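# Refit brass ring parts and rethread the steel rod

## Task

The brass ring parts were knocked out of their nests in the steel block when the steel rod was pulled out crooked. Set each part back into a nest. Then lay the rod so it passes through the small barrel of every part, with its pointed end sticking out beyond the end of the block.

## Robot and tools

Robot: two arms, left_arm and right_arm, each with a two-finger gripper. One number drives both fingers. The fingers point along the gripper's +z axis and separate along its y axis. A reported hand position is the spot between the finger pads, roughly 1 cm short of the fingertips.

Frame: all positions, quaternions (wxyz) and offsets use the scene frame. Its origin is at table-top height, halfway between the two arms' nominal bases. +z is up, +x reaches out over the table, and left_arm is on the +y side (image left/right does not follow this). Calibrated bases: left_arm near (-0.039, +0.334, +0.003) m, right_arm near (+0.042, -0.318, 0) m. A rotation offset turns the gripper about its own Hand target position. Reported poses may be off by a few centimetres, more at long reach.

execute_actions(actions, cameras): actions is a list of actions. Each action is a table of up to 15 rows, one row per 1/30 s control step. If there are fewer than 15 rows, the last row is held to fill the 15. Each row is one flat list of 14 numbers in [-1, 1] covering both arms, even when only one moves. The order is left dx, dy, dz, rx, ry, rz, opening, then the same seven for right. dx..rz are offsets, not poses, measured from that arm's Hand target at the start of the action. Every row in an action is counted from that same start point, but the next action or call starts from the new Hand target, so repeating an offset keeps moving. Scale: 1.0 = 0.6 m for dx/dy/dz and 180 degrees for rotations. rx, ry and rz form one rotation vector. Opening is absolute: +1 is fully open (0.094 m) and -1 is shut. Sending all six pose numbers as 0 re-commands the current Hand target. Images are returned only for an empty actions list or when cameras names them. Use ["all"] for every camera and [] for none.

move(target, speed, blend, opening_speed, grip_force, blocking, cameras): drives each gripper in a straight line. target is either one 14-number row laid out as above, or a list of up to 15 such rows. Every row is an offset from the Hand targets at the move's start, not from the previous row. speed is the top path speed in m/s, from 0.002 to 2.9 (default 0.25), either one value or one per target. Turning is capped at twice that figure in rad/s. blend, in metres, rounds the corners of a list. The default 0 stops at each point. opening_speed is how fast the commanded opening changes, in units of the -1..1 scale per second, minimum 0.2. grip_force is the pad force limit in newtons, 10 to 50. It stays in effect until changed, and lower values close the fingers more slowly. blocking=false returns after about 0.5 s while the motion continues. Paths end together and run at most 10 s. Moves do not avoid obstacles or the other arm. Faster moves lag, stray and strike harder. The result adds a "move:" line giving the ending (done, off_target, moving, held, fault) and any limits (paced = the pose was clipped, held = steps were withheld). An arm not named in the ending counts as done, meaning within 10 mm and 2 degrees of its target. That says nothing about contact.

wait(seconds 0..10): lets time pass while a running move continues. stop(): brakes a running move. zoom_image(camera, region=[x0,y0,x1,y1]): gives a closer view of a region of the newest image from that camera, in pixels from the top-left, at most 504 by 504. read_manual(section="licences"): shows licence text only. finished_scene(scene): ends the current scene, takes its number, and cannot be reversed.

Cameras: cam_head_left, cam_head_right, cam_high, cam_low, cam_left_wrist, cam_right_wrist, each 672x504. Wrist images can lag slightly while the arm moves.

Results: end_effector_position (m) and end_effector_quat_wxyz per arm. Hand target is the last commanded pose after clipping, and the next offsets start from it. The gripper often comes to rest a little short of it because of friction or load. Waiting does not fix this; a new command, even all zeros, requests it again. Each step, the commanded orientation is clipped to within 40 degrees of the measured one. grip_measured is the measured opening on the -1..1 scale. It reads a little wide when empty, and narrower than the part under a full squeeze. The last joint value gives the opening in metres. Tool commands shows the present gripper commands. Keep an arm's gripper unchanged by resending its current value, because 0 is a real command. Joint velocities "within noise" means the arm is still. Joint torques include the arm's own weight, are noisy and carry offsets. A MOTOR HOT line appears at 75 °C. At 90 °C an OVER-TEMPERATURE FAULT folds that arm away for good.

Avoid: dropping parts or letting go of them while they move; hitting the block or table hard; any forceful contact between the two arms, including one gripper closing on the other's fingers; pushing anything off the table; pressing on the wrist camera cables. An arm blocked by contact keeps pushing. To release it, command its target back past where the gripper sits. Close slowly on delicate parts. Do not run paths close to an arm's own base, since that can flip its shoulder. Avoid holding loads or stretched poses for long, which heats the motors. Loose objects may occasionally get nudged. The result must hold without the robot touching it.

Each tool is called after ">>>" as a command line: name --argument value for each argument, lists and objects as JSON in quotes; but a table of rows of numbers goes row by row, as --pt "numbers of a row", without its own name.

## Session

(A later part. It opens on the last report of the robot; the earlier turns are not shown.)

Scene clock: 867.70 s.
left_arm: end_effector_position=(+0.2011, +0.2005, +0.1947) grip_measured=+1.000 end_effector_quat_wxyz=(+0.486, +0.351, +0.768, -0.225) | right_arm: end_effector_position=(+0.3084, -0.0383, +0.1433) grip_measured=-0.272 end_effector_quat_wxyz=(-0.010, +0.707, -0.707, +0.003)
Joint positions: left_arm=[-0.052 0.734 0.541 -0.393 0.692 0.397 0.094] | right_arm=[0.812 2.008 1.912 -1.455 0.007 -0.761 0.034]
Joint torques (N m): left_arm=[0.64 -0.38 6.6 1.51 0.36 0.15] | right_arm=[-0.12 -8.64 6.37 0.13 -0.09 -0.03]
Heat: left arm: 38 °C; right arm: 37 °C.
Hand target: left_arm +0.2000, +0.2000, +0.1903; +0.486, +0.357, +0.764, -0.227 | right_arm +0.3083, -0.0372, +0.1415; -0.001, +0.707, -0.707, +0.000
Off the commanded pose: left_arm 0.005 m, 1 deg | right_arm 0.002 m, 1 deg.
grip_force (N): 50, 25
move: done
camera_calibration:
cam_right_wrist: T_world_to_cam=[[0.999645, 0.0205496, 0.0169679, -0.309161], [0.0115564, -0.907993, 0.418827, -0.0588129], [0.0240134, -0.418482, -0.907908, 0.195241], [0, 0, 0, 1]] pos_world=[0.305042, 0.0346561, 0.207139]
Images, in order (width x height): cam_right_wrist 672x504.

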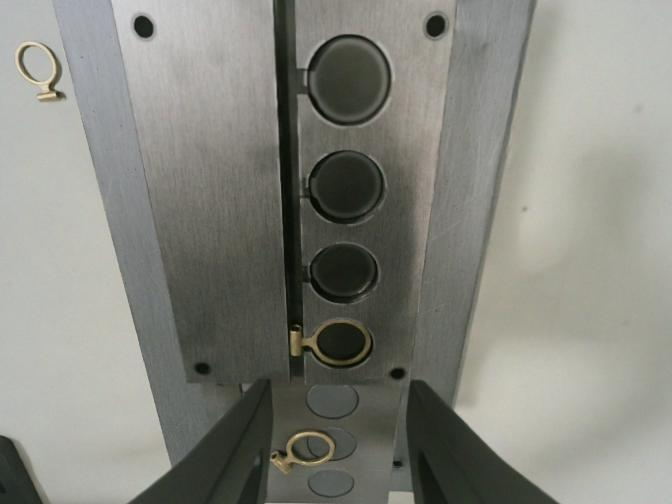

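>>> move --pt "0 0 0 0 0 0 1 -0.0205 -0.0813 0.0 0 0 0.13 -0.2" --pt "0 0 0 0 0 0 1 -0.0205 -0.0813 -0.0108 0 0 0.13 -0.2" --speed '[0.12, 0.06]' --cameras '["cam_right_wrist", "cam_left_wrist"]'

>>> zoom_image --camera "cam_right_wrist" --region '[240, 300, 440, 460]'

>>> zoom_image --camera "cam_left_wrist" --region '[330, 70, 550, 250]'

Scene clock: 883.33 s.
left_arm: end_effector_position=(+0.2011, +0.2005, +0.1947) grip_measured=+1.000 end_effector_quat_wxyz=(+0.486, +0.351, +0.768, -0.225) | right_arm: end_effector_position=(+0.2946, -0.0868, +0.1229) grip_measured=-0.202 end_effector_quat_wxyz=(+0.026, +0.835, -0.550, -0.003)
Joint positions: left_arm=[-0.052 0.734 0.541 -0.393 0.692 0.397 0.094] | right_arm=[0.743 1.892 1.668 -1.399 0.007 -1.235 0.038]
Joint torques (N m): left_arm=[0.68 -0.36 6.56 1.53 0.37 0.17] | right_arm=[-0.42 -12.79 3.84 0.34 -0.08 -0.1]
Heat: left arm: 38 °C; right arm: 37 °C.
Hand target: left_arm +0.2001, +0.2000, +0.1903; +0.486, +0.357, +0.764, -0.227 | right_arm +0.2960, -0.0859, +0.1350; -0.001, +0.836, -0.549, +0.000
Off the commanded pose: left_arm 0.005 m, 1 deg | right_arm 0.012 m, 3 deg.
grip_force (N): 50, 25
move: off_target (right_arm)
camera_calibration:
cam_left_wrist: T_world_to_cam=[[-0.750983, -0.660273, -0.00802386, 0.288749], [-0.493736, 0.569553, -0.657141, 0.15349], [0.438462, -0.48954, -0.753725, 0.25108], [0, 0, 0, 1]] pos_world=[0.18254, 0.226146, 0.292427]
cam_right_wrist: T_world_to_cam=[[0.909446, 0.41291, -0.0491317, -0.225319], [0.389751, -0.805276, 0.446794, -0.200126], [0.144921, -0.425484, -0.893287, 0.118761], [0, 0, 0, 1]] pos_world=[0.265704, -0.0175887, 0.184433]
Images, in order (width x height): cam_left_wrist 672x504, cam_right_wrist 672x504.

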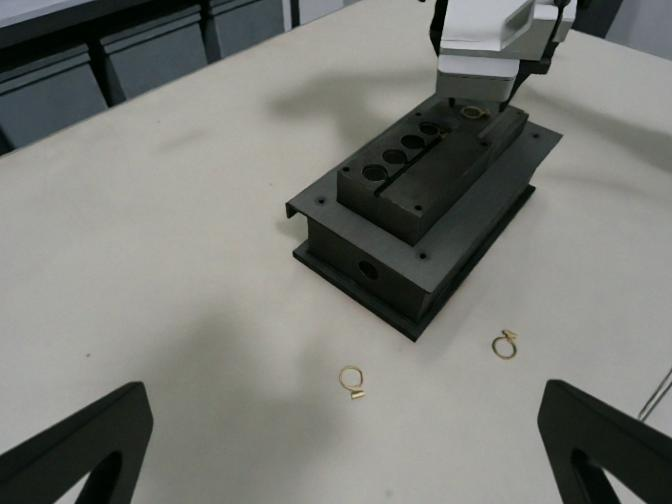

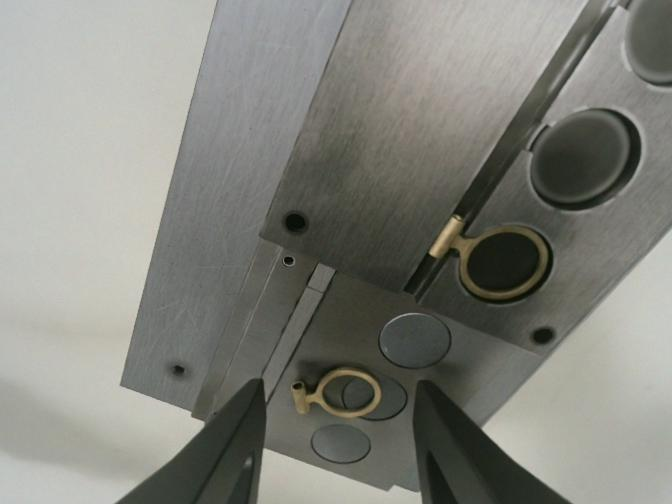

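Scaled by 2.520.

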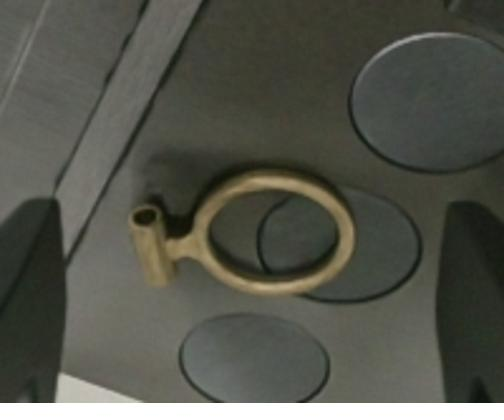

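Scaled by 2.291.

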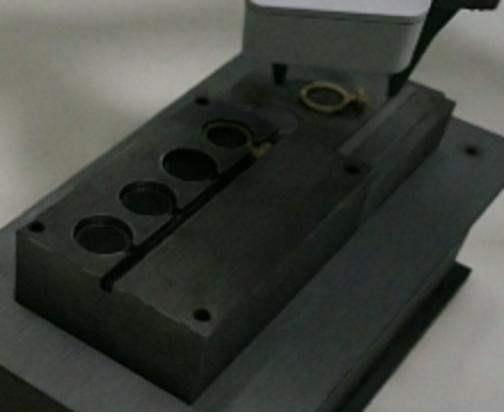

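>>> move --pt "0 0 0 0 0 0 1 0.0025 -0.0218 0.0 0 0 0.0444 -0.2" --pt "0 0 0 0 0 0 1 0.0025 -0.0218 -0.0367 0 0 0.0444 -0.2" --speed '[0.08, 0.05]' --cameras '["cam_right_wrist"]'

>>> zoom_image --camera "cam_right_wrist" --region '[240, 330, 440, 490]'

Scene clock: 908.17 s.
left_arm: end_effector_position=(+0.2011, +0.2005, +0.1947) grip_measured=+1.000 end_effector_quat_wxyz=(+0.486, +0.351, +0.768, -0.225) | right_arm: end_effector_position=(+0.2946, -0.1013, +0.1100) grip_measured=-0.202 end_effector_quat_wxyz=(+0.020, +0.871, -0.491, -0.004)
Joint positions: left_arm=[-0.052 0.734 0.541 -0.393 0.692 0.397 0.094] | right_arm=[0.711 1.843 1.553 -1.32 0.007 -1.407 0.038]
Joint torques (N m): left_arm=[0.61 -0.38 6.6 1.51 0.37 0.14] | right_arm=[-0.44 -10.69 3.32 0.5 -0.1 -0.1]
Heat: left arm: 39 °C; right arm: 41 °C.
Hand target: left_arm +0.2001, +0.2000, +0.1903; +0.486, +0.357, +0.764, -0.227 | right_arm +0.2975, -0.0991, +0.1130; -0.001, +0.872, -0.490, +0.000
Off the commanded pose: left_arm 0.005 m, 1 deg | right_arm 0.005 m, 2 deg.
grip_force (N): 50, 25
move: done
camera_calibration:
cam_right_wrist: T_world_to_cam=[[0.843538, 0.535625, -0.0393757, -0.189217], [0.49638, -0.749537, 0.437951, -0.230841], [0.205064, -0.388974, -0.898136, 0.087503], [0, 0, 0, 1]] pos_world=[0.256253, -0.0376385, 0.172236]
Images, in order (width x height): cam_right_wrist 672x504.

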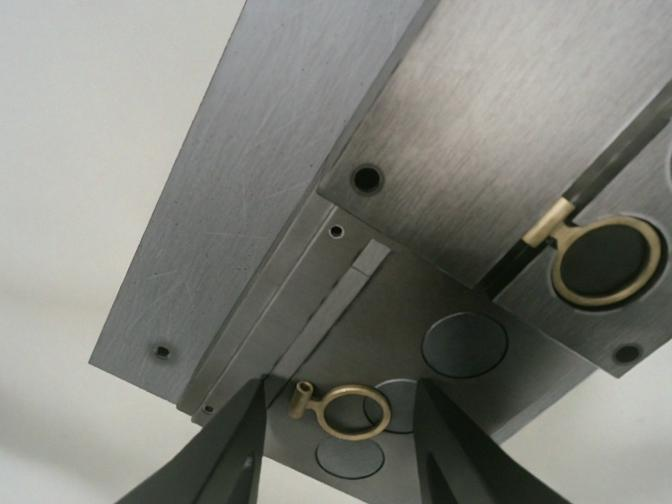

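Scaled by 2.520.

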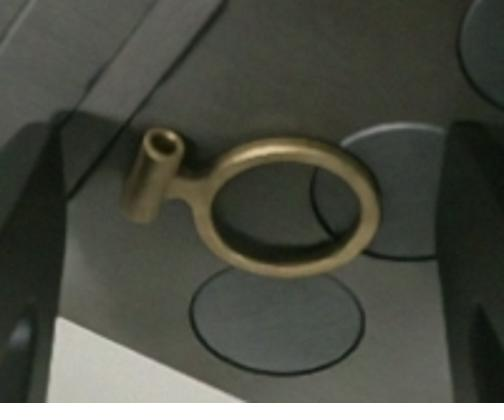

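>>> move --pt "0 0 0 0 0 0 1 0.0032 -0.0077 0.0 0 0 -0.0878 -0.2" --pt "0 0 0 0 0 0 1 0.0032 -0.0077 -0.007 0 0 -0.0878 -0.2" --speed '[0.08, 0.05]' --cameras '["cam_right_wrist"]'

>>> zoom_image --camera "cam_right_wrist" --region '[240, 330, 440, 490]'

Scene clock: 939.03 s.
left_arm: end_effector_position=(+0.2011, +0.2005, +0.1947) grip_measured=+1.000 end_effector_quat_wxyz=(+0.486, +0.351, +0.768, -0.225) | right_arm: end_effector_position=(+0.2979, -0.1018, +0.1093) grip_measured=-0.202 end_effector_quat_wxyz=(+0.008, +0.800, -0.599, -0.002)
Joint positions: left_arm=[-0.052 0.734 0.541 -0.393 0.692 0.397 0.094] | right_arm=[0.7 1.829 1.533 -1.292 0.001 -1.158 0.038]
Joint torques (N m): left_arm=[0.66 -0.31 6.53 1.53 0.38 0.15] | right_arm=[-0.77 -9.88 3.02 0.47 -0.04 0.04]
Heat: left arm: 39 °C; right arm: 38 °C.
Hand target: left_arm +0.2001, +0.2000, +0.1903; +0.486, +0.357, +0.764, -0.227 | right_arm +0.2994, -0.1037, +0.1087; +0.000, +0.796, -0.605, +0.000
Off the commanded pose: left_arm 0.005 m, 1 deg | right_arm 0.002 m, 1 deg.
grip_force (N): 50, 25
move: done
camera_calibration:
cam_right_wrist: T_world_to_cam=[[0.953409, 0.301237, -0.016351, -0.250833], [0.278262, -0.857168, 0.433398, -0.177963], [0.11654, -0.417755, -0.901054, 0.109769], [0, 0, 0, 1]] pos_world=[0.275874, -0.0311277, 0.171935]
Images, in order (width x height): cam_right_wrist 672x504.

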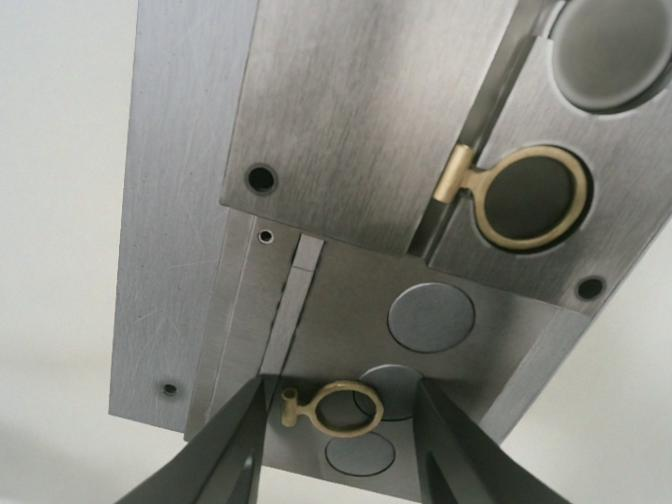

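Scaled by 2.520.

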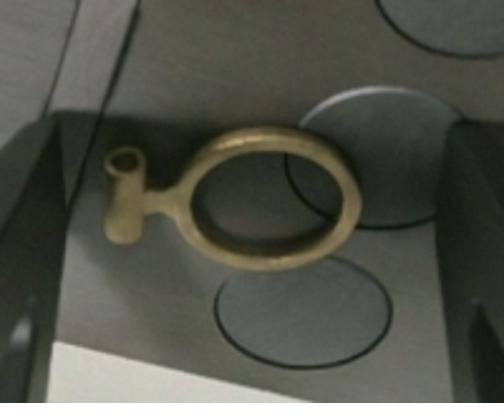

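>>> move --pt "0 0 0 0 0 0 1 -0.0025 -0.0032 -0.0105 0 0 0 -0.2" --speed '[0.05]' --cameras '["cam_right_wrist"]'

>>> zoom_image --camera "cam_right_wrist" --region '[240, 330, 440, 490]'

Scene clock: 947.40 s.
left_arm: end_effector_position=(+0.2011, +0.2005, +0.1947) grip_measured=+1.000 end_effector_quat_wxyz=(+0.486, +0.351, +0.768, -0.225) | right_arm: end_effector_position=(+0.2978, -0.1019, +0.1087) grip_measured=-0.202 end_effector_quat_wxyz=(-0.002, +0.800, -0.599, +0.001)
Joint positions: left_arm=[-0.052 0.734 0.541 -0.393 0.692 0.397 0.094] | right_arm=[0.7 1.808 1.505 -1.263 0.001 -1.158 0.038]
Joint torques (N m): left_arm=[0.66 -0.4 6.56 1.51 0.37 0.15] | right_arm=[-0.91 -8.68 2.67 0.48 -0.04 0.02]
Heat: left arm: 39 °C; right arm: 39 °C.
Hand target: left_arm +0.2001, +0.2000, +0.1903; +0.486, +0.357, +0.764, -0.227 | right_arm +0.2980, -0.1056, +0.1024; -0.001, +0.796, -0.605, +0.000
Off the commanded pose: left_arm 0.005 m, 1 deg | right_arm 0.007 m, 1 deg.
grip_force (N): 50, 25
move: done
camera_calibration:
cam_right_wrist: T_world_to_cam=[[0.953516, 0.301323, 0.00343807, -0.252925], [0.271203, -0.863064, 0.426111, -0.175507], [0.131364, -0.405371, -0.904664, 0.106428], [0, 0, 0, 1]] pos_world=[0.274785, -0.0321186, 0.171936]
Images, in order (width x height): cam_right_wrist 672x504.

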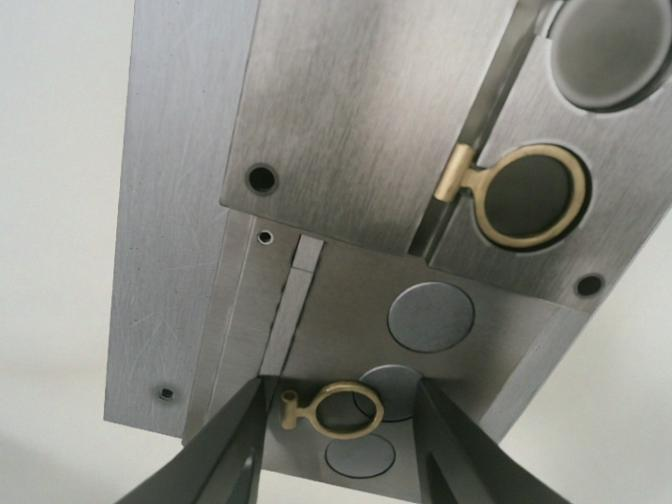

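Scaled by 2.520.

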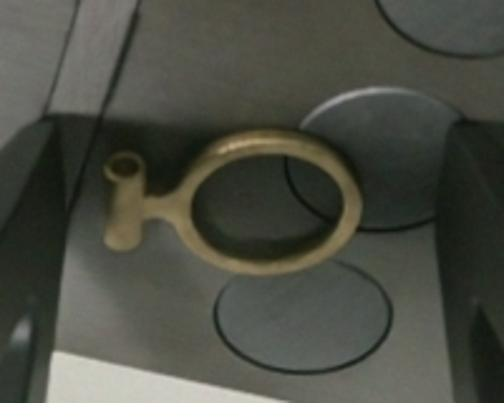

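>>> move --pt "0 0 0 0 0 0 1 0 0 0.003 0 0 0 -0.2" --pt "0 0 0 0 0 0 1 0 0 0.003 0 0 0 -0.6" --speed '[0.05, 0.05]' --cameras '["cam_right_wrist"]'

>>> zoom_image --camera "cam_right_wrist" --region '[240, 330, 440, 490]'

Scene clock: 960.70 s.
left_arm: end_effector_position=(+0.2011, +0.2005, +0.1947) grip_measured=+1.000 end_effector_quat_wxyz=(+0.486, +0.351, +0.768, -0.225) | right_arm: end_effector_position=(+0.3025, -0.1000, +0.1089) grip_measured=-0.472 end_effector_quat_wxyz=(-0.012, +0.799, -0.601, +0.004)
Joint positions: left_arm=[-0.052 0.734 0.541 -0.393 0.692 0.397 0.094] | right_arm=[0.696 1.808 1.505 -1.244 0.002 -1.157 0.025]
Joint torques (N m): left_arm=[0.64 -0.35 6.58 1.52 0.38 0.14] | right_arm=[-0.53 -8.73 3.12 0.27 -0.05 0.02]
Heat: left arm: 39 °C; right arm: 39 °C.
Hand target: left_arm +0.2001, +0.2000, +0.1903; +0.486, +0.357, +0.764, -0.227 | right_arm +0.2979, -0.1056, +0.1044; -0.001, +0.796, -0.605, +0.000
Off the commanded pose: left_arm 0.005 m, 1 deg | right_arm 0.009 m, 1 deg.
grip_force (N): 50, 25
move: done
camera_calibration:
cam_right_wrist: T_world_to_cam=[[0.954693, 0.296801, 0.0216836, -0.260765], [0.260715, -0.8693, 0.419935, -0.171966], [0.143486, -0.395255, -0.907295, 0.104452], [0, 0, 0, 1]] pos_world=[0.278797, -0.0308093, 0.172637]
Images, in order (width x height): cam_right_wrist 672x504.

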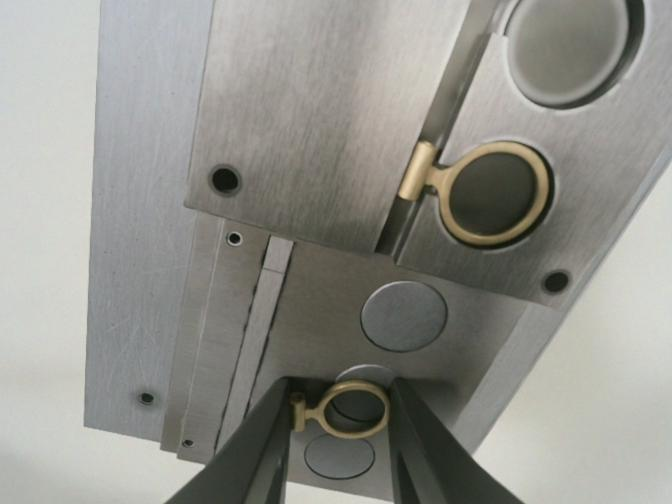

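Scaled by 2.520.

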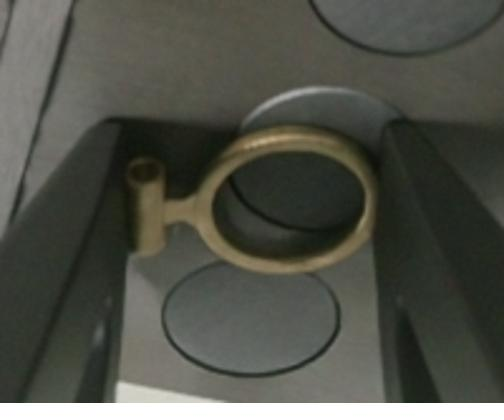

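>>> move --pt "0 0 0 0 0 0 1 0 0 0.02 0 0 0 -0.6" --pt "0 0 0 0 0 0 1 0 0 0.076 0 0 0 -0.6" --pt "0 0 0 0 0 0 1 0.0155 0.156 0.085 0 0 -0.0861 -0.6" --pt "0 0 0 0 0 0 1 0.0155 0.156 0.0385 0 0 -0.0861 -0.6" --speed '[0.04, 0.08, 0.12, 0.06]' --cameras '["cam_right_wrist"]'

>>> zoom_image --camera "cam_right_wrist" --region '[270, 300, 430, 460]'

Scene clock: 979.50 s.
left_arm: end_effector_position=(+0.2011, +0.2005, +0.1947) grip_measured=+1.000 end_effector_quat_wxyz=(+0.486, +0.351, +0.768, -0.225) | right_arm: end_effector_position=(+0.3056, -0.0156, +0.1348) grip_measured=-0.476 end_effector_quat_wxyz=(-0.001, +0.709, -0.705, +0.002)
Joint positions: left_arm=[-0.052 0.734 0.541 -0.393 0.692 0.397 0.094] | right_arm=[0.855 2.091 2.001 -1.479 0.005 -0.723 0.025]
Joint torques (N m): left_arm=[0.58 -0.34 6.61 1.49 0.38 0.14] | right_arm=[0.06 -9.87 3.96 0.47 -0.07 0.02]
Heat: left arm: 39 °C; right arm: 38 °C.
Hand target: left_arm +0.2001, +0.2000, +0.1903; +0.486, +0.357, +0.764, -0.227 | right_arm +0.3072, -0.0119, +0.1274; -0.001, +0.707, -0.707, +0.000
Off the commanded pose: left_arm 0.005 m, 1 deg | right_arm 0.008 m, 0 deg.
grip_force (N): 50, 25
move: done
camera_calibration:
cam_right_wrist: T_world_to_cam=[[0.999665, 0.0256299, 0.00354937, -0.304817], [0.0216362, -0.903246, 0.428577, -0.0389961], [0.0141904, -0.428357, -0.903498, 0.19927], [0, 0, 0, 1]] pos_world=[0.302731, 0.057948, 0.197835]
Images, in order (width x height): cam_right_wrist 672x504.

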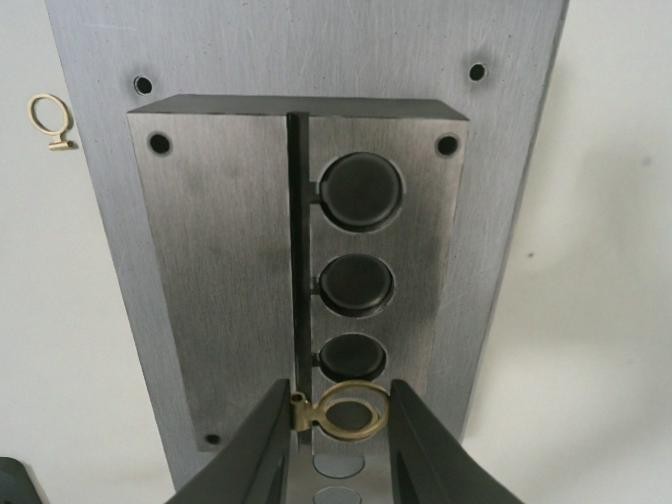

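Scaled by 3.150.

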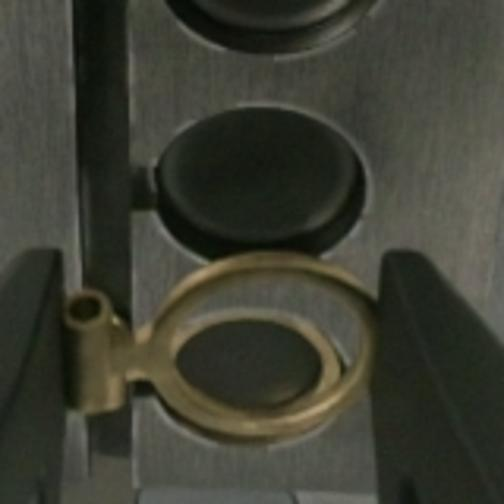

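>>> move --pt "0 0 0 0 0 0 1 0.0005 0 -0.0167 0 0 0 -0.6" --speed '[0.05]' --cameras '["cam_right_wrist"]'

>>> zoom_image --camera "cam_right_wrist" --region '[285, 340, 405, 440]'

Scene clock: 992.20 s.
left_arm: end_effector_position=(+0.2011, +0.2005, +0.1947) grip_measured=+1.000 end_effector_quat_wxyz=(+0.486, +0.351, +0.768, -0.225) | right_arm: end_effector_position=(+0.3061, -0.0151, +0.1236) grip_measured=-0.476 end_effector_quat_wxyz=(+0.000, +0.709, -0.705, +0.002)
Joint positions: left_arm=[-0.052 0.734 0.541 -0.393 0.692 0.397 0.094] | right_arm=[0.855 2.091 1.956 -1.437 0.005 -0.723 0.025]
Joint torques (N m): left_arm=[0.65 -0.36 6.6 1.53 0.39 0.15] | right_arm=[0.01 -10.18 3.92 0.49 -0.07 0.02]
Heat: left arm: 39 °C; right arm: 37 °C.
Hand target: left_arm +0.2001, +0.2000, +0.1903; +0.486, +0.357, +0.764, -0.227 | right_arm +0.3075, -0.0119, +0.1174; -0.001, +0.707, -0.707, +0.000
Off the commanded pose: left_arm 0.005 m, 1 deg | right_arm 0.007 m, 0 deg.
grip_force (N): 50, 25
move: done
camera_calibration:
cam_right_wrist: T_world_to_cam=[[0.999669, 0.0256658, 0.00171067, -0.305053], [0.0224314, -0.902377, 0.430363, -0.03416], [0.0125893, -0.430182, -0.902654, 0.189786], [0, 0, 0, 1]] pos_world=[0.30333, 0.0586467, 0.186534]
Images, in order (width x height): cam_right_wrist 672x504.

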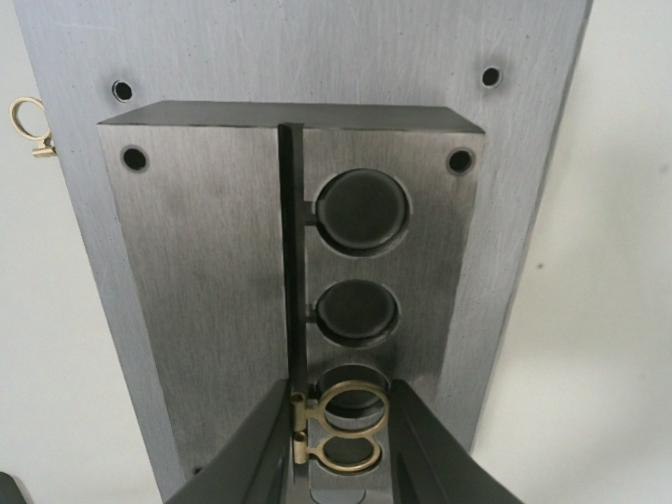

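Scaled by 4.200.

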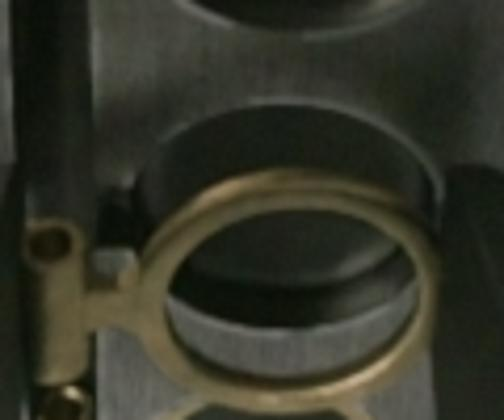

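>>> move --pt "0 0 0 0 0 0 1 -0.001 -0.0015 -0.0065 0 0 0 -0.6" --speed '[0.05]' --cameras '["cam_right_wrist"]'

>>> zoom_image --camera "cam_right_wrist" --region '[285, 350, 405, 450]'

Scene clock: 1000.57 s.
left_arm: end_effector_position=(+0.2011, +0.2005, +0.1947) grip_measured=+1.000 end_effector_quat_wxyz=(+0.486, +0.351, +0.768, -0.225) | right_arm: end_effector_position=(+0.3052, -0.0160, +0.1190) grip_measured=-0.476 end_effector_quat_wxyz=(+0.004, +0.709, -0.705, +0.003)
Joint positions: left_arm=[-0.052 0.734 0.541 -0.393 0.692 0.397 0.094] | right_arm=[0.855 2.091 1.938 -1.425 0.005 -0.723 0.025]
Joint torques (N m): left_arm=[0.64 -0.38 6.58 1.5 0.37 0.16] | right_arm=[-0.02 -10.61 3.48 0.52 -0.07 0.01]
Heat: left arm: 39 °C; right arm: 36 °C.
Hand target: left_arm +0.2001, +0.2000, +0.1903; +0.486, +0.357, +0.764, -0.227 | right_arm +0.3069, -0.0128, +0.1135; -0.001, +0.707, -0.707, +0.000
Off the commanded pose: left_arm 0.005 m, 1 deg | right_arm 0.007 m, 1 deg.
grip_force (N): 50, 25
move: done
camera_calibration:
cam_right_wrist: T_world_to_cam=[[0.999666, 0.0256823, -0.00298384, -0.303674], [0.0244233, -0.900124, 0.434948, -0.034107], [0.00848466, -0.434876, -0.90045, 0.186133], [0, 0, 0, 1]] pos_world=[0.302826, 0.0580432, 0.181532]
Images, in order (width x height): cam_right_wrist 672x504.

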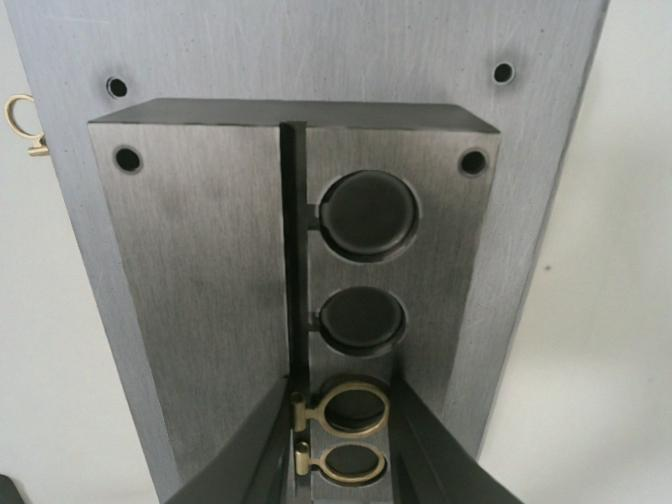

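Scaled by 4.200.

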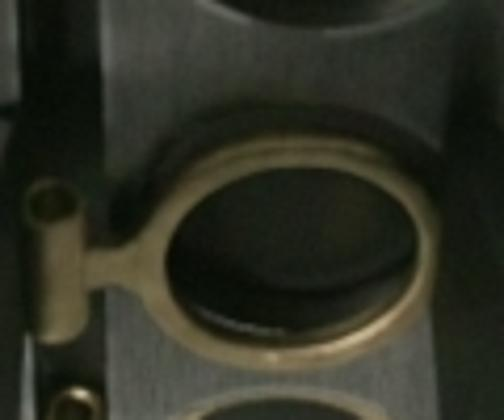

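>>> move --pt "0 0 0 0 0 0 1 0.0025 -0.0022 0.001 0 0 0 -0.6" --speed '[0.05]' --cameras '["cam_right_wrist"]'

>>> zoom_image --camera "cam_right_wrist" --region '[285, 350, 405, 450]'

Scene clock: 1009.90 s.
left_arm: end_effector_position=(+0.2011, +0.2005, +0.1947) grip_measured=+1.000 end_effector_quat_wxyz=(+0.486, +0.351, +0.768, -0.225) | right_arm: end_effector_position=(+0.3052, -0.0160, +0.1190) grip_measured=-0.476 end_effector_quat_wxyz=(+0.004, +0.709, -0.705, +0.003)
Joint positions: left_arm=[-0.052 0.734 0.541 -0.393 0.692 0.397 0.094] | right_arm=[0.855 2.091 1.938 -1.425 0.005 -0.723 0.025]
Joint torques (N m): left_arm=[0.65 -0.36 6.6 1.51 0.37 0.15] | right_arm=[-0.47 -10.62 3.64 0.5 -0.07 -0.04]
Heat: left arm: 39 °C; right arm: 35 °C.
Hand target: left_arm +0.2001, +0.2000, +0.1903; +0.486, +0.357, +0.764, -0.227 | right_arm +0.3084, -0.0141, +0.1141; -0.001, +0.707, -0.707, +0.000
Off the commanded pose: left_arm 0.005 m, 1 deg | right_arm 0.006 m, 1 deg.
grip_force (N): 50, 25
move: done
camera_calibration:
cam_right_wrist: T_world_to_cam=[[0.999666, 0.0256823, -0.00298384, -0.303674], [0.0244233, -0.900124, 0.434948, -0.034107], [0.00848466, -0.434876, -0.90045, 0.186133], [0, 0, 0, 1]] pos_world=[0.302826, 0.0580432, 0.181532]
Images, in order (width x height): cam_right_wrist 672x504.

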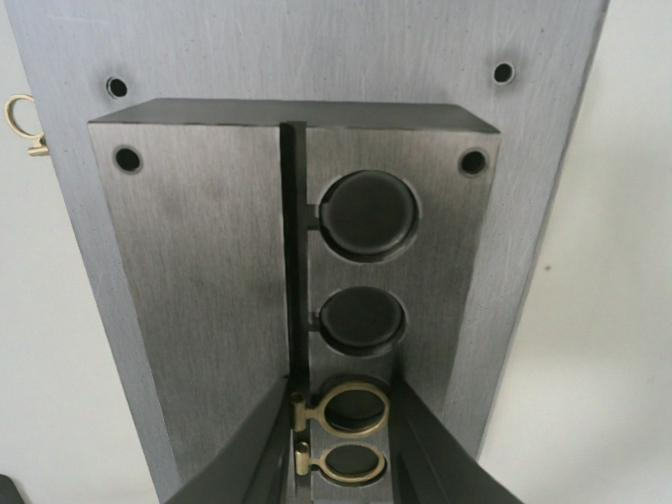

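Scaled by 4.200.

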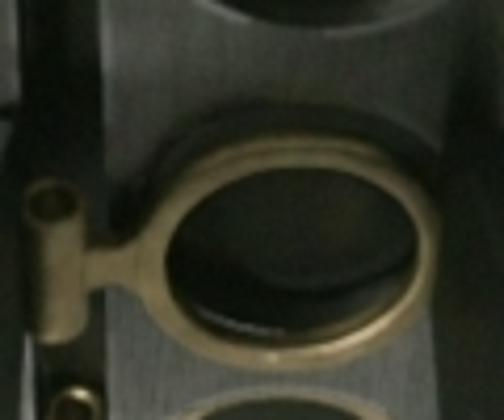

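>>> move --pt "0 0 0 0 0 0 1 0.0008 -0.0007 0.0 0 0 0 -0.6" --speed '[0.05]' --cameras '["cam_right_wrist"]'

>>> zoom_image --camera "cam_right_wrist" --region '[285, 350, 405, 450]'

Scene clock: 1014.40 s.
left_arm: end_effector_position=(+0.2011, +0.2005, +0.1947) grip_measured=+1.000 end_effector_quat_wxyz=(+0.486, +0.351, +0.768, -0.225) | right_arm: end_effector_position=(+0.3052, -0.0160, +0.1190) grip_measured=-0.476 end_effector_quat_wxyz=(+0.004, +0.709, -0.705, +0.003)
Joint positions: left_arm=[-0.052 0.734 0.541 -0.393 0.692 0.397 0.094] | right_arm=[0.855 2.091 1.938 -1.425 0.005 -0.723 0.025]
Joint torques (N m): left_arm=[0.66 -0.36 6.57 1.53 0.36 0.14] | right_arm=[-0.62 -10.62 3.64 0.5 -0.07 -0.06]
Heat: left arm: 39 °C; right arm: 35 °C.
Hand target: left_arm +0.2001, +0.2000, +0.1903; +0.486, +0.357, +0.764, -0.227 | right_arm +0.3088, -0.0145, +0.1141; -0.001, +0.707, -0.707, +0.000
Off the commanded pose: left_arm 0.005 m, 1 deg | right_arm 0.006 m, 1 deg.
grip_force (N): 50, 25
move: done
camera_calibration:
cam_right_wrist: T_world_to_cam=[[0.999666, 0.0256823, -0.00298384, -0.303674], [0.0244233, -0.900124, 0.434948, -0.034107], [0.00848466, -0.434876, -0.90045, 0.186133], [0, 0, 0, 1]] pos_world=[0.302826, 0.0580432, 0.181532]
Images, in order (width x height): cam_right_wrist 672x504.

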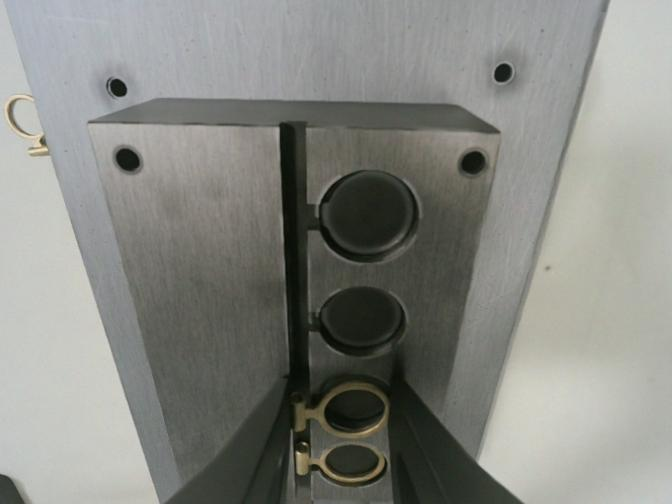

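Scaled by 4.200.

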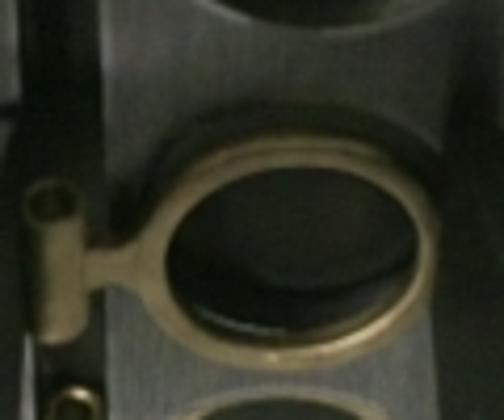

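>>> move --pt "0 0 0 0 0 0 1 0.001 -0.0009 0.0015 0 0 0 -0.6" --speed '[0.05]' --cameras '["cam_right_wrist"]'

>>> zoom_image --camera "cam_right_wrist" --region '[285, 350, 405, 450]'

Scene clock: 1018.93 s.
left_arm: end_effector_position=(+0.2011, +0.2005, +0.1947) grip_measured=+1.000 end_effector_quat_wxyz=(+0.486, +0.351, +0.768, -0.225) | right_arm: end_effector_position=(+0.3056, -0.0163, +0.1190) grip_measured=-0.476 end_effector_quat_wxyz=(+0.004, +0.708, -0.706, +0.003)
Joint positions: left_arm=[-0.052 0.734 0.541 -0.393 0.692 0.397 0.094] | right_arm=[0.854 2.091 1.938 -1.425 0.005 -0.723 0.025]
Joint torques (N m): left_arm=[0.68 -0.35 6.54 1.51 0.37 0.16] | right_arm=[-0.7 -10.61 3.92 0.46 -0.07 -0.07]
Heat: left arm: 39 °C; right arm: 35 °C.
Hand target: left_arm +0.2001, +0.2000, +0.1903; +0.486, +0.357, +0.764, -0.227 | right_arm +0.3095, -0.0151, +0.1150; -0.001, +0.707, -0.707, +0.000
Off the commanded pose: left_arm 0.005 m, 1 deg | right_arm 0.006 m, 1 deg.
grip_force (N): 50, 25
move: done
camera_calibration:
cam_right_wrist: T_world_to_cam=[[0.999696, 0.0244734, -0.00295212, -0.304012], [0.023321, -0.900156, 0.434943, -0.0340495], [0.00798716, -0.434879, -0.900453, 0.186151], [0, 0, 0, 1]] pos_world=[0.303227, 0.0577434, 0.181532]
Images, in order (width x height): cam_right_wrist 672x504.

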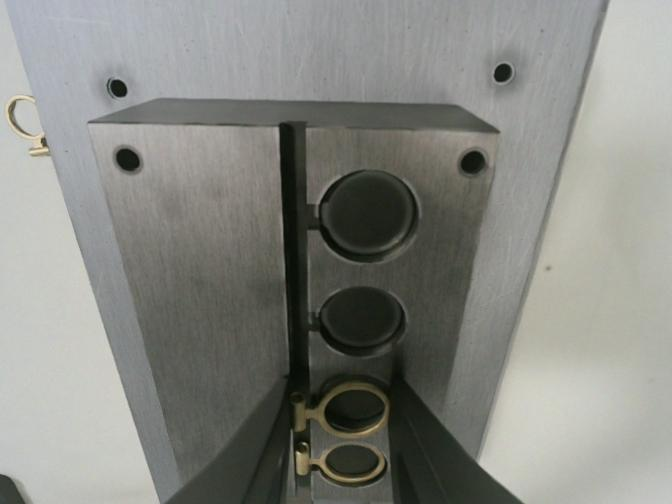

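Scaled by 4.200.

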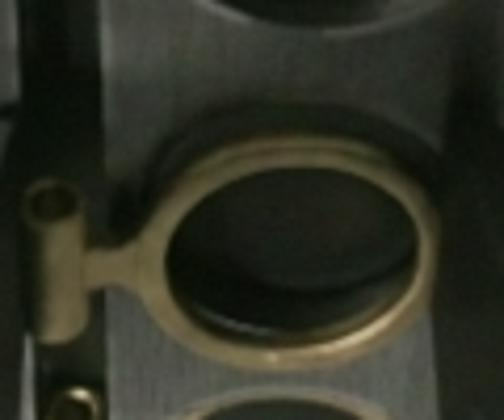

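>>> move --pt "0 0 0 0 0 0 1 0 0 0 0 0 0 -0.38" --speed '[0.05]' --opening_speed 0.2 --cameras '["cam_right_wrist"]'

>>> zoom_image --camera "cam_right_wrist" --region '[285, 350, 405, 450]'

Scene clock: 1024.10 s.
left_arm: end_effector_position=(+0.2011, +0.2005, +0.1947) grip_measured=+1.000 end_effector_quat_wxyz=(+0.486, +0.351, +0.768, -0.225) | right_arm: end_effector_position=(+0.3056, -0.0163, +0.1190) grip_measured=-0.382 end_effector_quat_wxyz=(+0.004, +0.708, -0.706, +0.003)
Joint positions: left_arm=[-0.052 0.734 0.541 -0.393 0.692 0.397 0.094] | right_arm=[0.854 2.091 1.938 -1.425 0.005 -0.723 0.029]
Joint torques (N m): left_arm=[0.66 -0.36 6.58 1.51 0.37 0.16] | right_arm=[-0.69 -10.59 3.92 0.46 -0.07 -0.07]
Heat: left arm: 39 °C; right arm: 35 °C.
Hand target: left_arm +0.2001, +0.2000, +0.1903; +0.486, +0.357, +0.764, -0.227 | right_arm +0.3095, -0.0151, +0.1150; -0.001, +0.707, -0.707, +0.000
Off the commanded pose: left_arm 0.005 m, 1 deg | right_arm 0.006 m, 1 deg.
grip_force (N): 50, 25
move: done
camera_calibration:
cam_right_wrist: T_world_to_cam=[[0.999696, 0.0244734, -0.00295212, -0.304012], [0.023321, -0.900156, 0.434943, -0.0340495], [0.00798716, -0.434879, -0.900453, 0.186151], [0, 0, 0, 1]] pos_world=[0.303227, 0.0577434, 0.181532]
Images, in order (width x height): cam_right_wrist 672x504.

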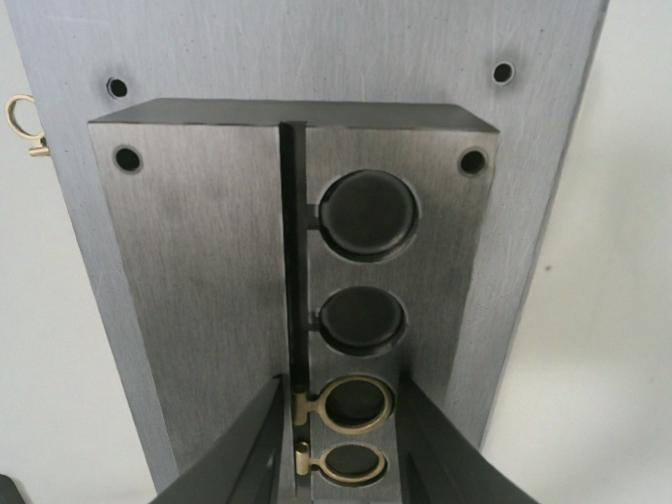

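Scaled by 4.200.

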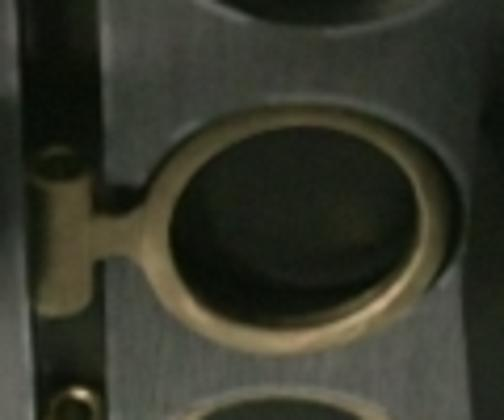

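>>> move --pt "0 0 0 0 0 0 1 0 0 0 0 0 0 -0.25" --pt "0 0 0 0 0 0 1 0 0 0.035 0 0 0 -0.25" --pt "0 0 0 0 0 0 1 0.006 0 0.035 0 0 0 -1" --speed '[0.05,0.06,0.06]' --cameras '["cam_right_wrist"]'

>>> zoom_image --camera "cam_right_wrist" --region '[265, 300, 425, 440]'

Scene clock: 1040.07 s.
left_arm: end_effector_position=(+0.2011, +0.2005, +0.1947) grip_measured=+1.000 end_effector_quat_wxyz=(+0.486, +0.351, +0.768, -0.225) | right_arm: end_effector_position=(+0.3120, -0.0156, +0.1397) grip_measured=-0.966 end_effector_quat_wxyz=(-0.011, +0.707, -0.708, +0.002)
Joint positions: left_arm=[-0.052 0.734 0.541 -0.393 0.692 0.397 0.094] | right_arm=[0.843 2.091 2.02 -1.478 0.005 -0.728 0.002]
Joint torques (N m): left_arm=[0.65 -0.36 6.56 1.51 0.37 0.16] | right_arm=[-0.35 -8.95 6.43 0.14 -0.07 -0.08]
Heat: left arm: 39 °C; right arm: 35 °C.
Hand target: left_arm +0.2001, +0.2000, +0.1903; +0.486, +0.357, +0.764, -0.227 | right_arm +0.3130, -0.0152, +0.1359; -0.001, +0.707, -0.707, +0.000
Off the commanded pose: left_arm 0.005 m, 1 deg | right_arm 0.004 m, 1 deg.
grip_force (N): 50, 25
move: done
camera_calibration:
cam_right_wrist: T_world_to_cam=[[0.999662, 0.0193977, 0.0173285, -0.313278], [0.0104567, -0.909713, 0.415106, -0.0359368], [0.0238161, -0.414784, -0.909608, 0.20173], [0, 0, 0, 1]] pos_world=[0.308743, 0.057059, 0.203841]
Images, in order (width x height): cam_right_wrist 672x504.

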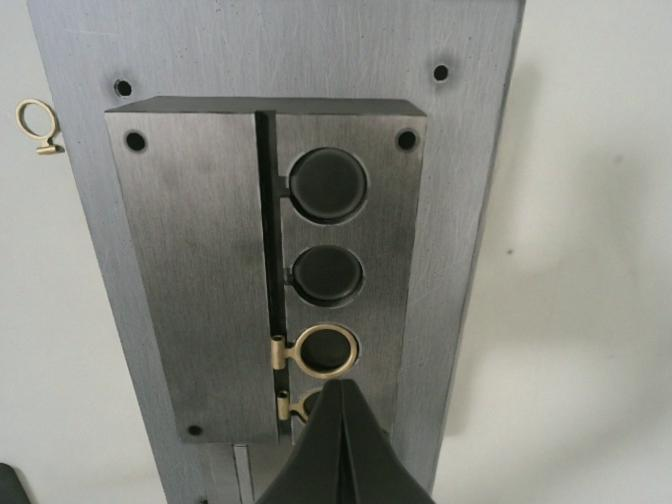

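Scaled by 3.150.

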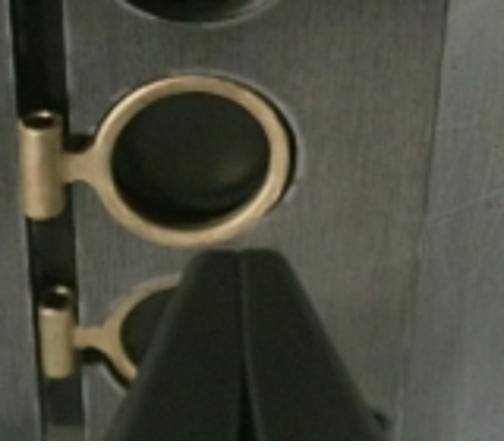

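>>> move --pt "0 0 0 0 0 0 1 -0.0033 0.0045 -0.0198 0 0 0 -1" --speed '[0.05]' --cameras '["cam_right_wrist"]'

>>> zoom_image --camera "cam_right_wrist" --region '[265, 320, 425, 460]'

Scene clock: 1062.00 s.
left_arm: end_effector_position=(+0.2011, +0.2005, +0.1947) grip_measured=+1.000 end_effector_quat_wxyz=(+0.486, +0.351, +0.768, -0.225) | right_arm: end_effector_position=(+0.3105, -0.0172, +0.1347) grip_measured=-0.966 end_effector_quat_wxyz=(-0.005, +0.707, -0.708, +0.002)
Joint positions: left_arm=[-0.052 0.734 0.541 -0.393 0.692 0.397 0.094] | right_arm=[0.843 2.091 2.001 -1.47 0.005 -0.728 0.002]
Joint torques (N m): left_arm=[0.66 -0.34 6.6 1.52 0.37 0.15] | right_arm=[0.4 -9.28 3.92 0.46 -0.07 0]
Heat: left arm: 39 °C; right arm: 34 °C.
Hand target: left_arm +0.2001, +0.2000, +0.1903; +0.486, +0.357, +0.764, -0.227 | right_arm +0.3111, -0.0125, +0.1240; -0.001, +0.707, -0.707, +0.000
Off the commanded pose: left_arm 0.005 m, 1 deg | right_arm 0.012 m, 1 deg.
grip_force (N): 50, 25
move: off_target (right_arm)
camera_calibration:
cam_right_wrist: T_world_to_cam=[[0.999768, 0.0194766, 0.00923753, -0.310687], [0.0137422, -0.906029, 0.422992, -0.0373881], [0.0166079, -0.422767, -0.906086, 0.198163], [0, 0, 0, 1]] pos_world=[0.307838, 0.0559532, 0.198237]
Images, in order (width x height): cam_right_wrist 672x504.

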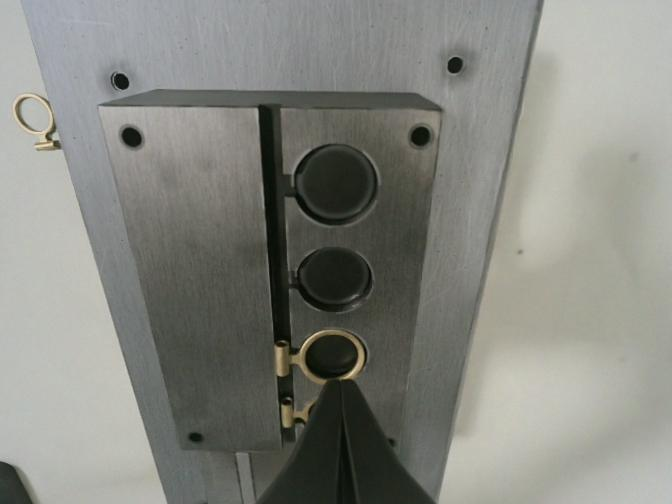

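Scaled by 3.150.

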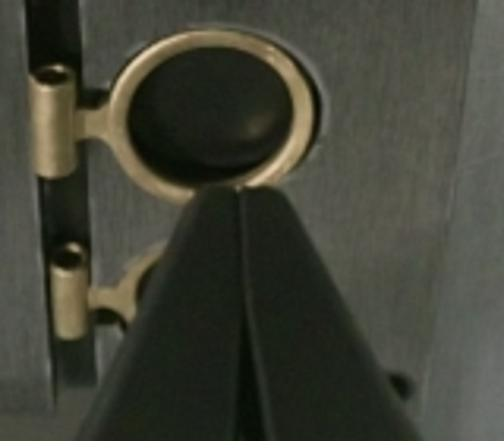

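>>> move --pt "0 0 0 0 0 0 1 -0.0012 0.0015 -0.0175 0 0 0 -1" --speed '[0.05]' --cameras '["cam_right_wrist"]'

>>> zoom_image --camera "cam_right_wrist" --region '[265, 320, 425, 460]'

Scene clock: 1067.57 s.
left_arm: end_effector_position=(+0.2011, +0.2005, +0.1947) grip_measured=+1.000 end_effector_quat_wxyz=(+0.486, +0.351, +0.768, -0.225) | right_arm: end_effector_position=(+0.3102, -0.0160, +0.1230) grip_measured=-0.966 end_effector_quat_wxyz=(-0.004, +0.707, -0.707, +0.002)
Joint positions: left_arm=[-0.052 0.734 0.541 -0.393 0.692 0.397 0.094] | right_arm=[0.846 2.091 1.954 -1.426 0.005 -0.728 0.002]
Joint torques (N m): left_arm=[0.64 -0.38 6.58 1.51 0.37 0.15] | right_arm=[0.43 -9.58 3.92 0.46 -0.07 0.03]
Heat: left arm: 39 °C; right arm: 34 °C.
Hand target: left_arm +0.2001, +0.2000, +0.1903; +0.486, +0.357, +0.764, -0.227 | right_arm +0.3104, -0.0115, +0.1136; -0.001, +0.707, -0.707, +0.000
Off the commanded pose: left_arm 0.005 m, 1 deg | right_arm 0.010 m, 0 deg.
grip_force (N): 50, 25
move: done
camera_calibration:
cam_right_wrist: T_world_to_cam=[[0.999738, 0.0218317, 0.00686976, -0.309886], [0.016838, -0.904893, 0.425306, -0.0324874], [0.0155015, -0.425079, -0.905024, 0.188161], [0, 0, 0, 1]] pos_world=[0.307435, 0.0573511, 0.186236]
Images, in order (width x height): cam_right_wrist 672x504.

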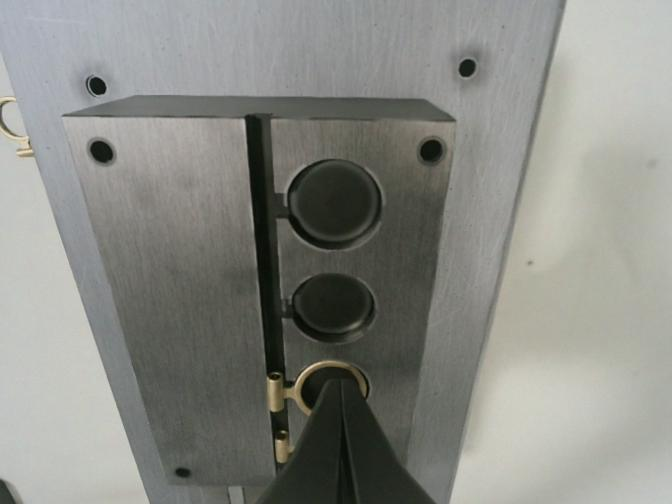

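Scaled by 3.150.

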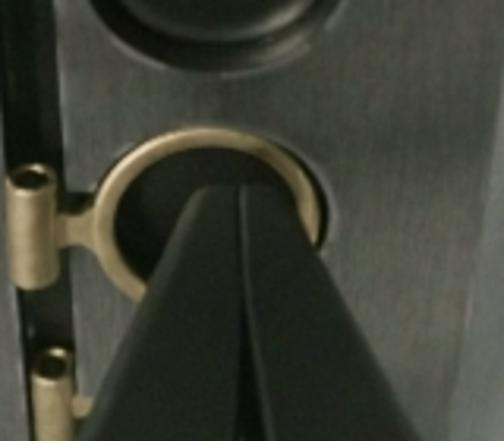

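>>> move --pt "0 0 0 0 0 0 1 -0.002 0.0 -0.008 0 0 0 -1" --speed '[0.04]' --cameras '["cam_right_wrist"]'

>>> zoom_image --camera "cam_right_wrist" --region '[265, 320, 425, 460]'

Scene clock: 1081.87 s.
left_arm: end_effector_position=(+0.2011, +0.2005, +0.1947) grip_measured=+1.000 end_effector_quat_wxyz=(+0.486, +0.351, +0.768, -0.225) | right_arm: end_effector_position=(+0.3092, -0.0160, +0.1181) grip_measured=-0.966 end_effector_quat_wxyz=(-0.002, +0.707, -0.707, +0.003)
Joint positions: left_arm=[-0.052 0.734 0.541 -0.393 0.692 0.397 0.094] | right_arm=[0.848 2.091 1.934 -1.411 0.006 -0.726 0.002]
Joint torques (N m): left_arm=[0.68 -0.35 6.56 1.51 0.38 0.15] | right_arm=[0.43 -9.99 3.48 0.53 -0.07 0.03]
Heat: left arm: 39 °C; right arm: 34 °C.
Hand target: left_arm +0.2001, +0.2000, +0.1903; +0.486, +0.357, +0.764, -0.227 | right_arm +0.3092, -0.0115, +0.1088; -0.001, +0.707, -0.707, +0.000
Off the commanded pose: left_arm 0.005 m, 1 deg | right_arm 0.010 m, 0 deg.
grip_force (N): 50, 25
move: done
camera_calibration:
cam_right_wrist: T_world_to_cam=[[0.999749, 0.0218485, 0.00490632, -0.308705], [0.0176353, -0.903246, 0.428762, -0.0310004], [0.0137994, -0.428568, -0.903404, 0.184113], [0, 0, 0, 1]] pos_world=[0.306634, 0.0576485, 0.181135]
Images, in order (width x height): cam_right_wrist 672x504.

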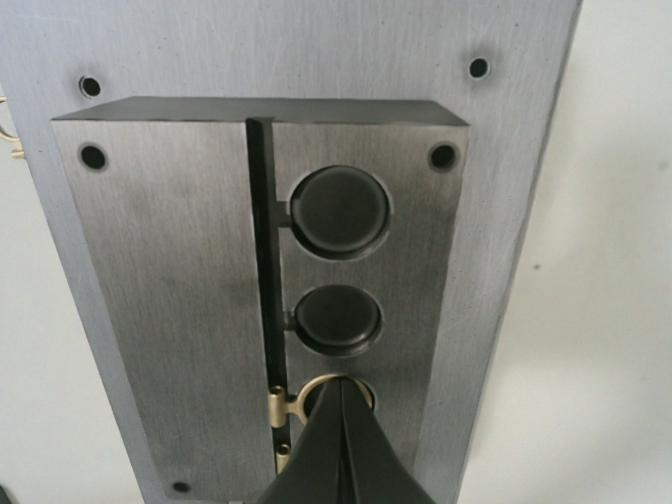

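Scaled by 3.150.

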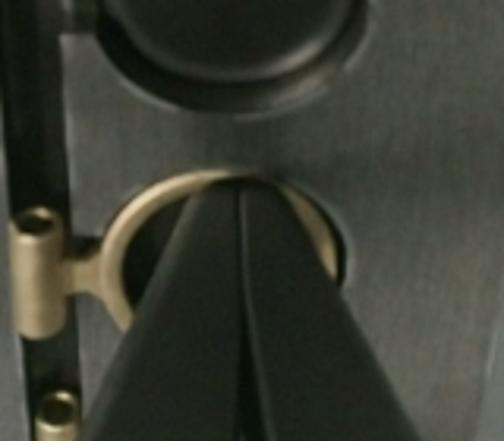

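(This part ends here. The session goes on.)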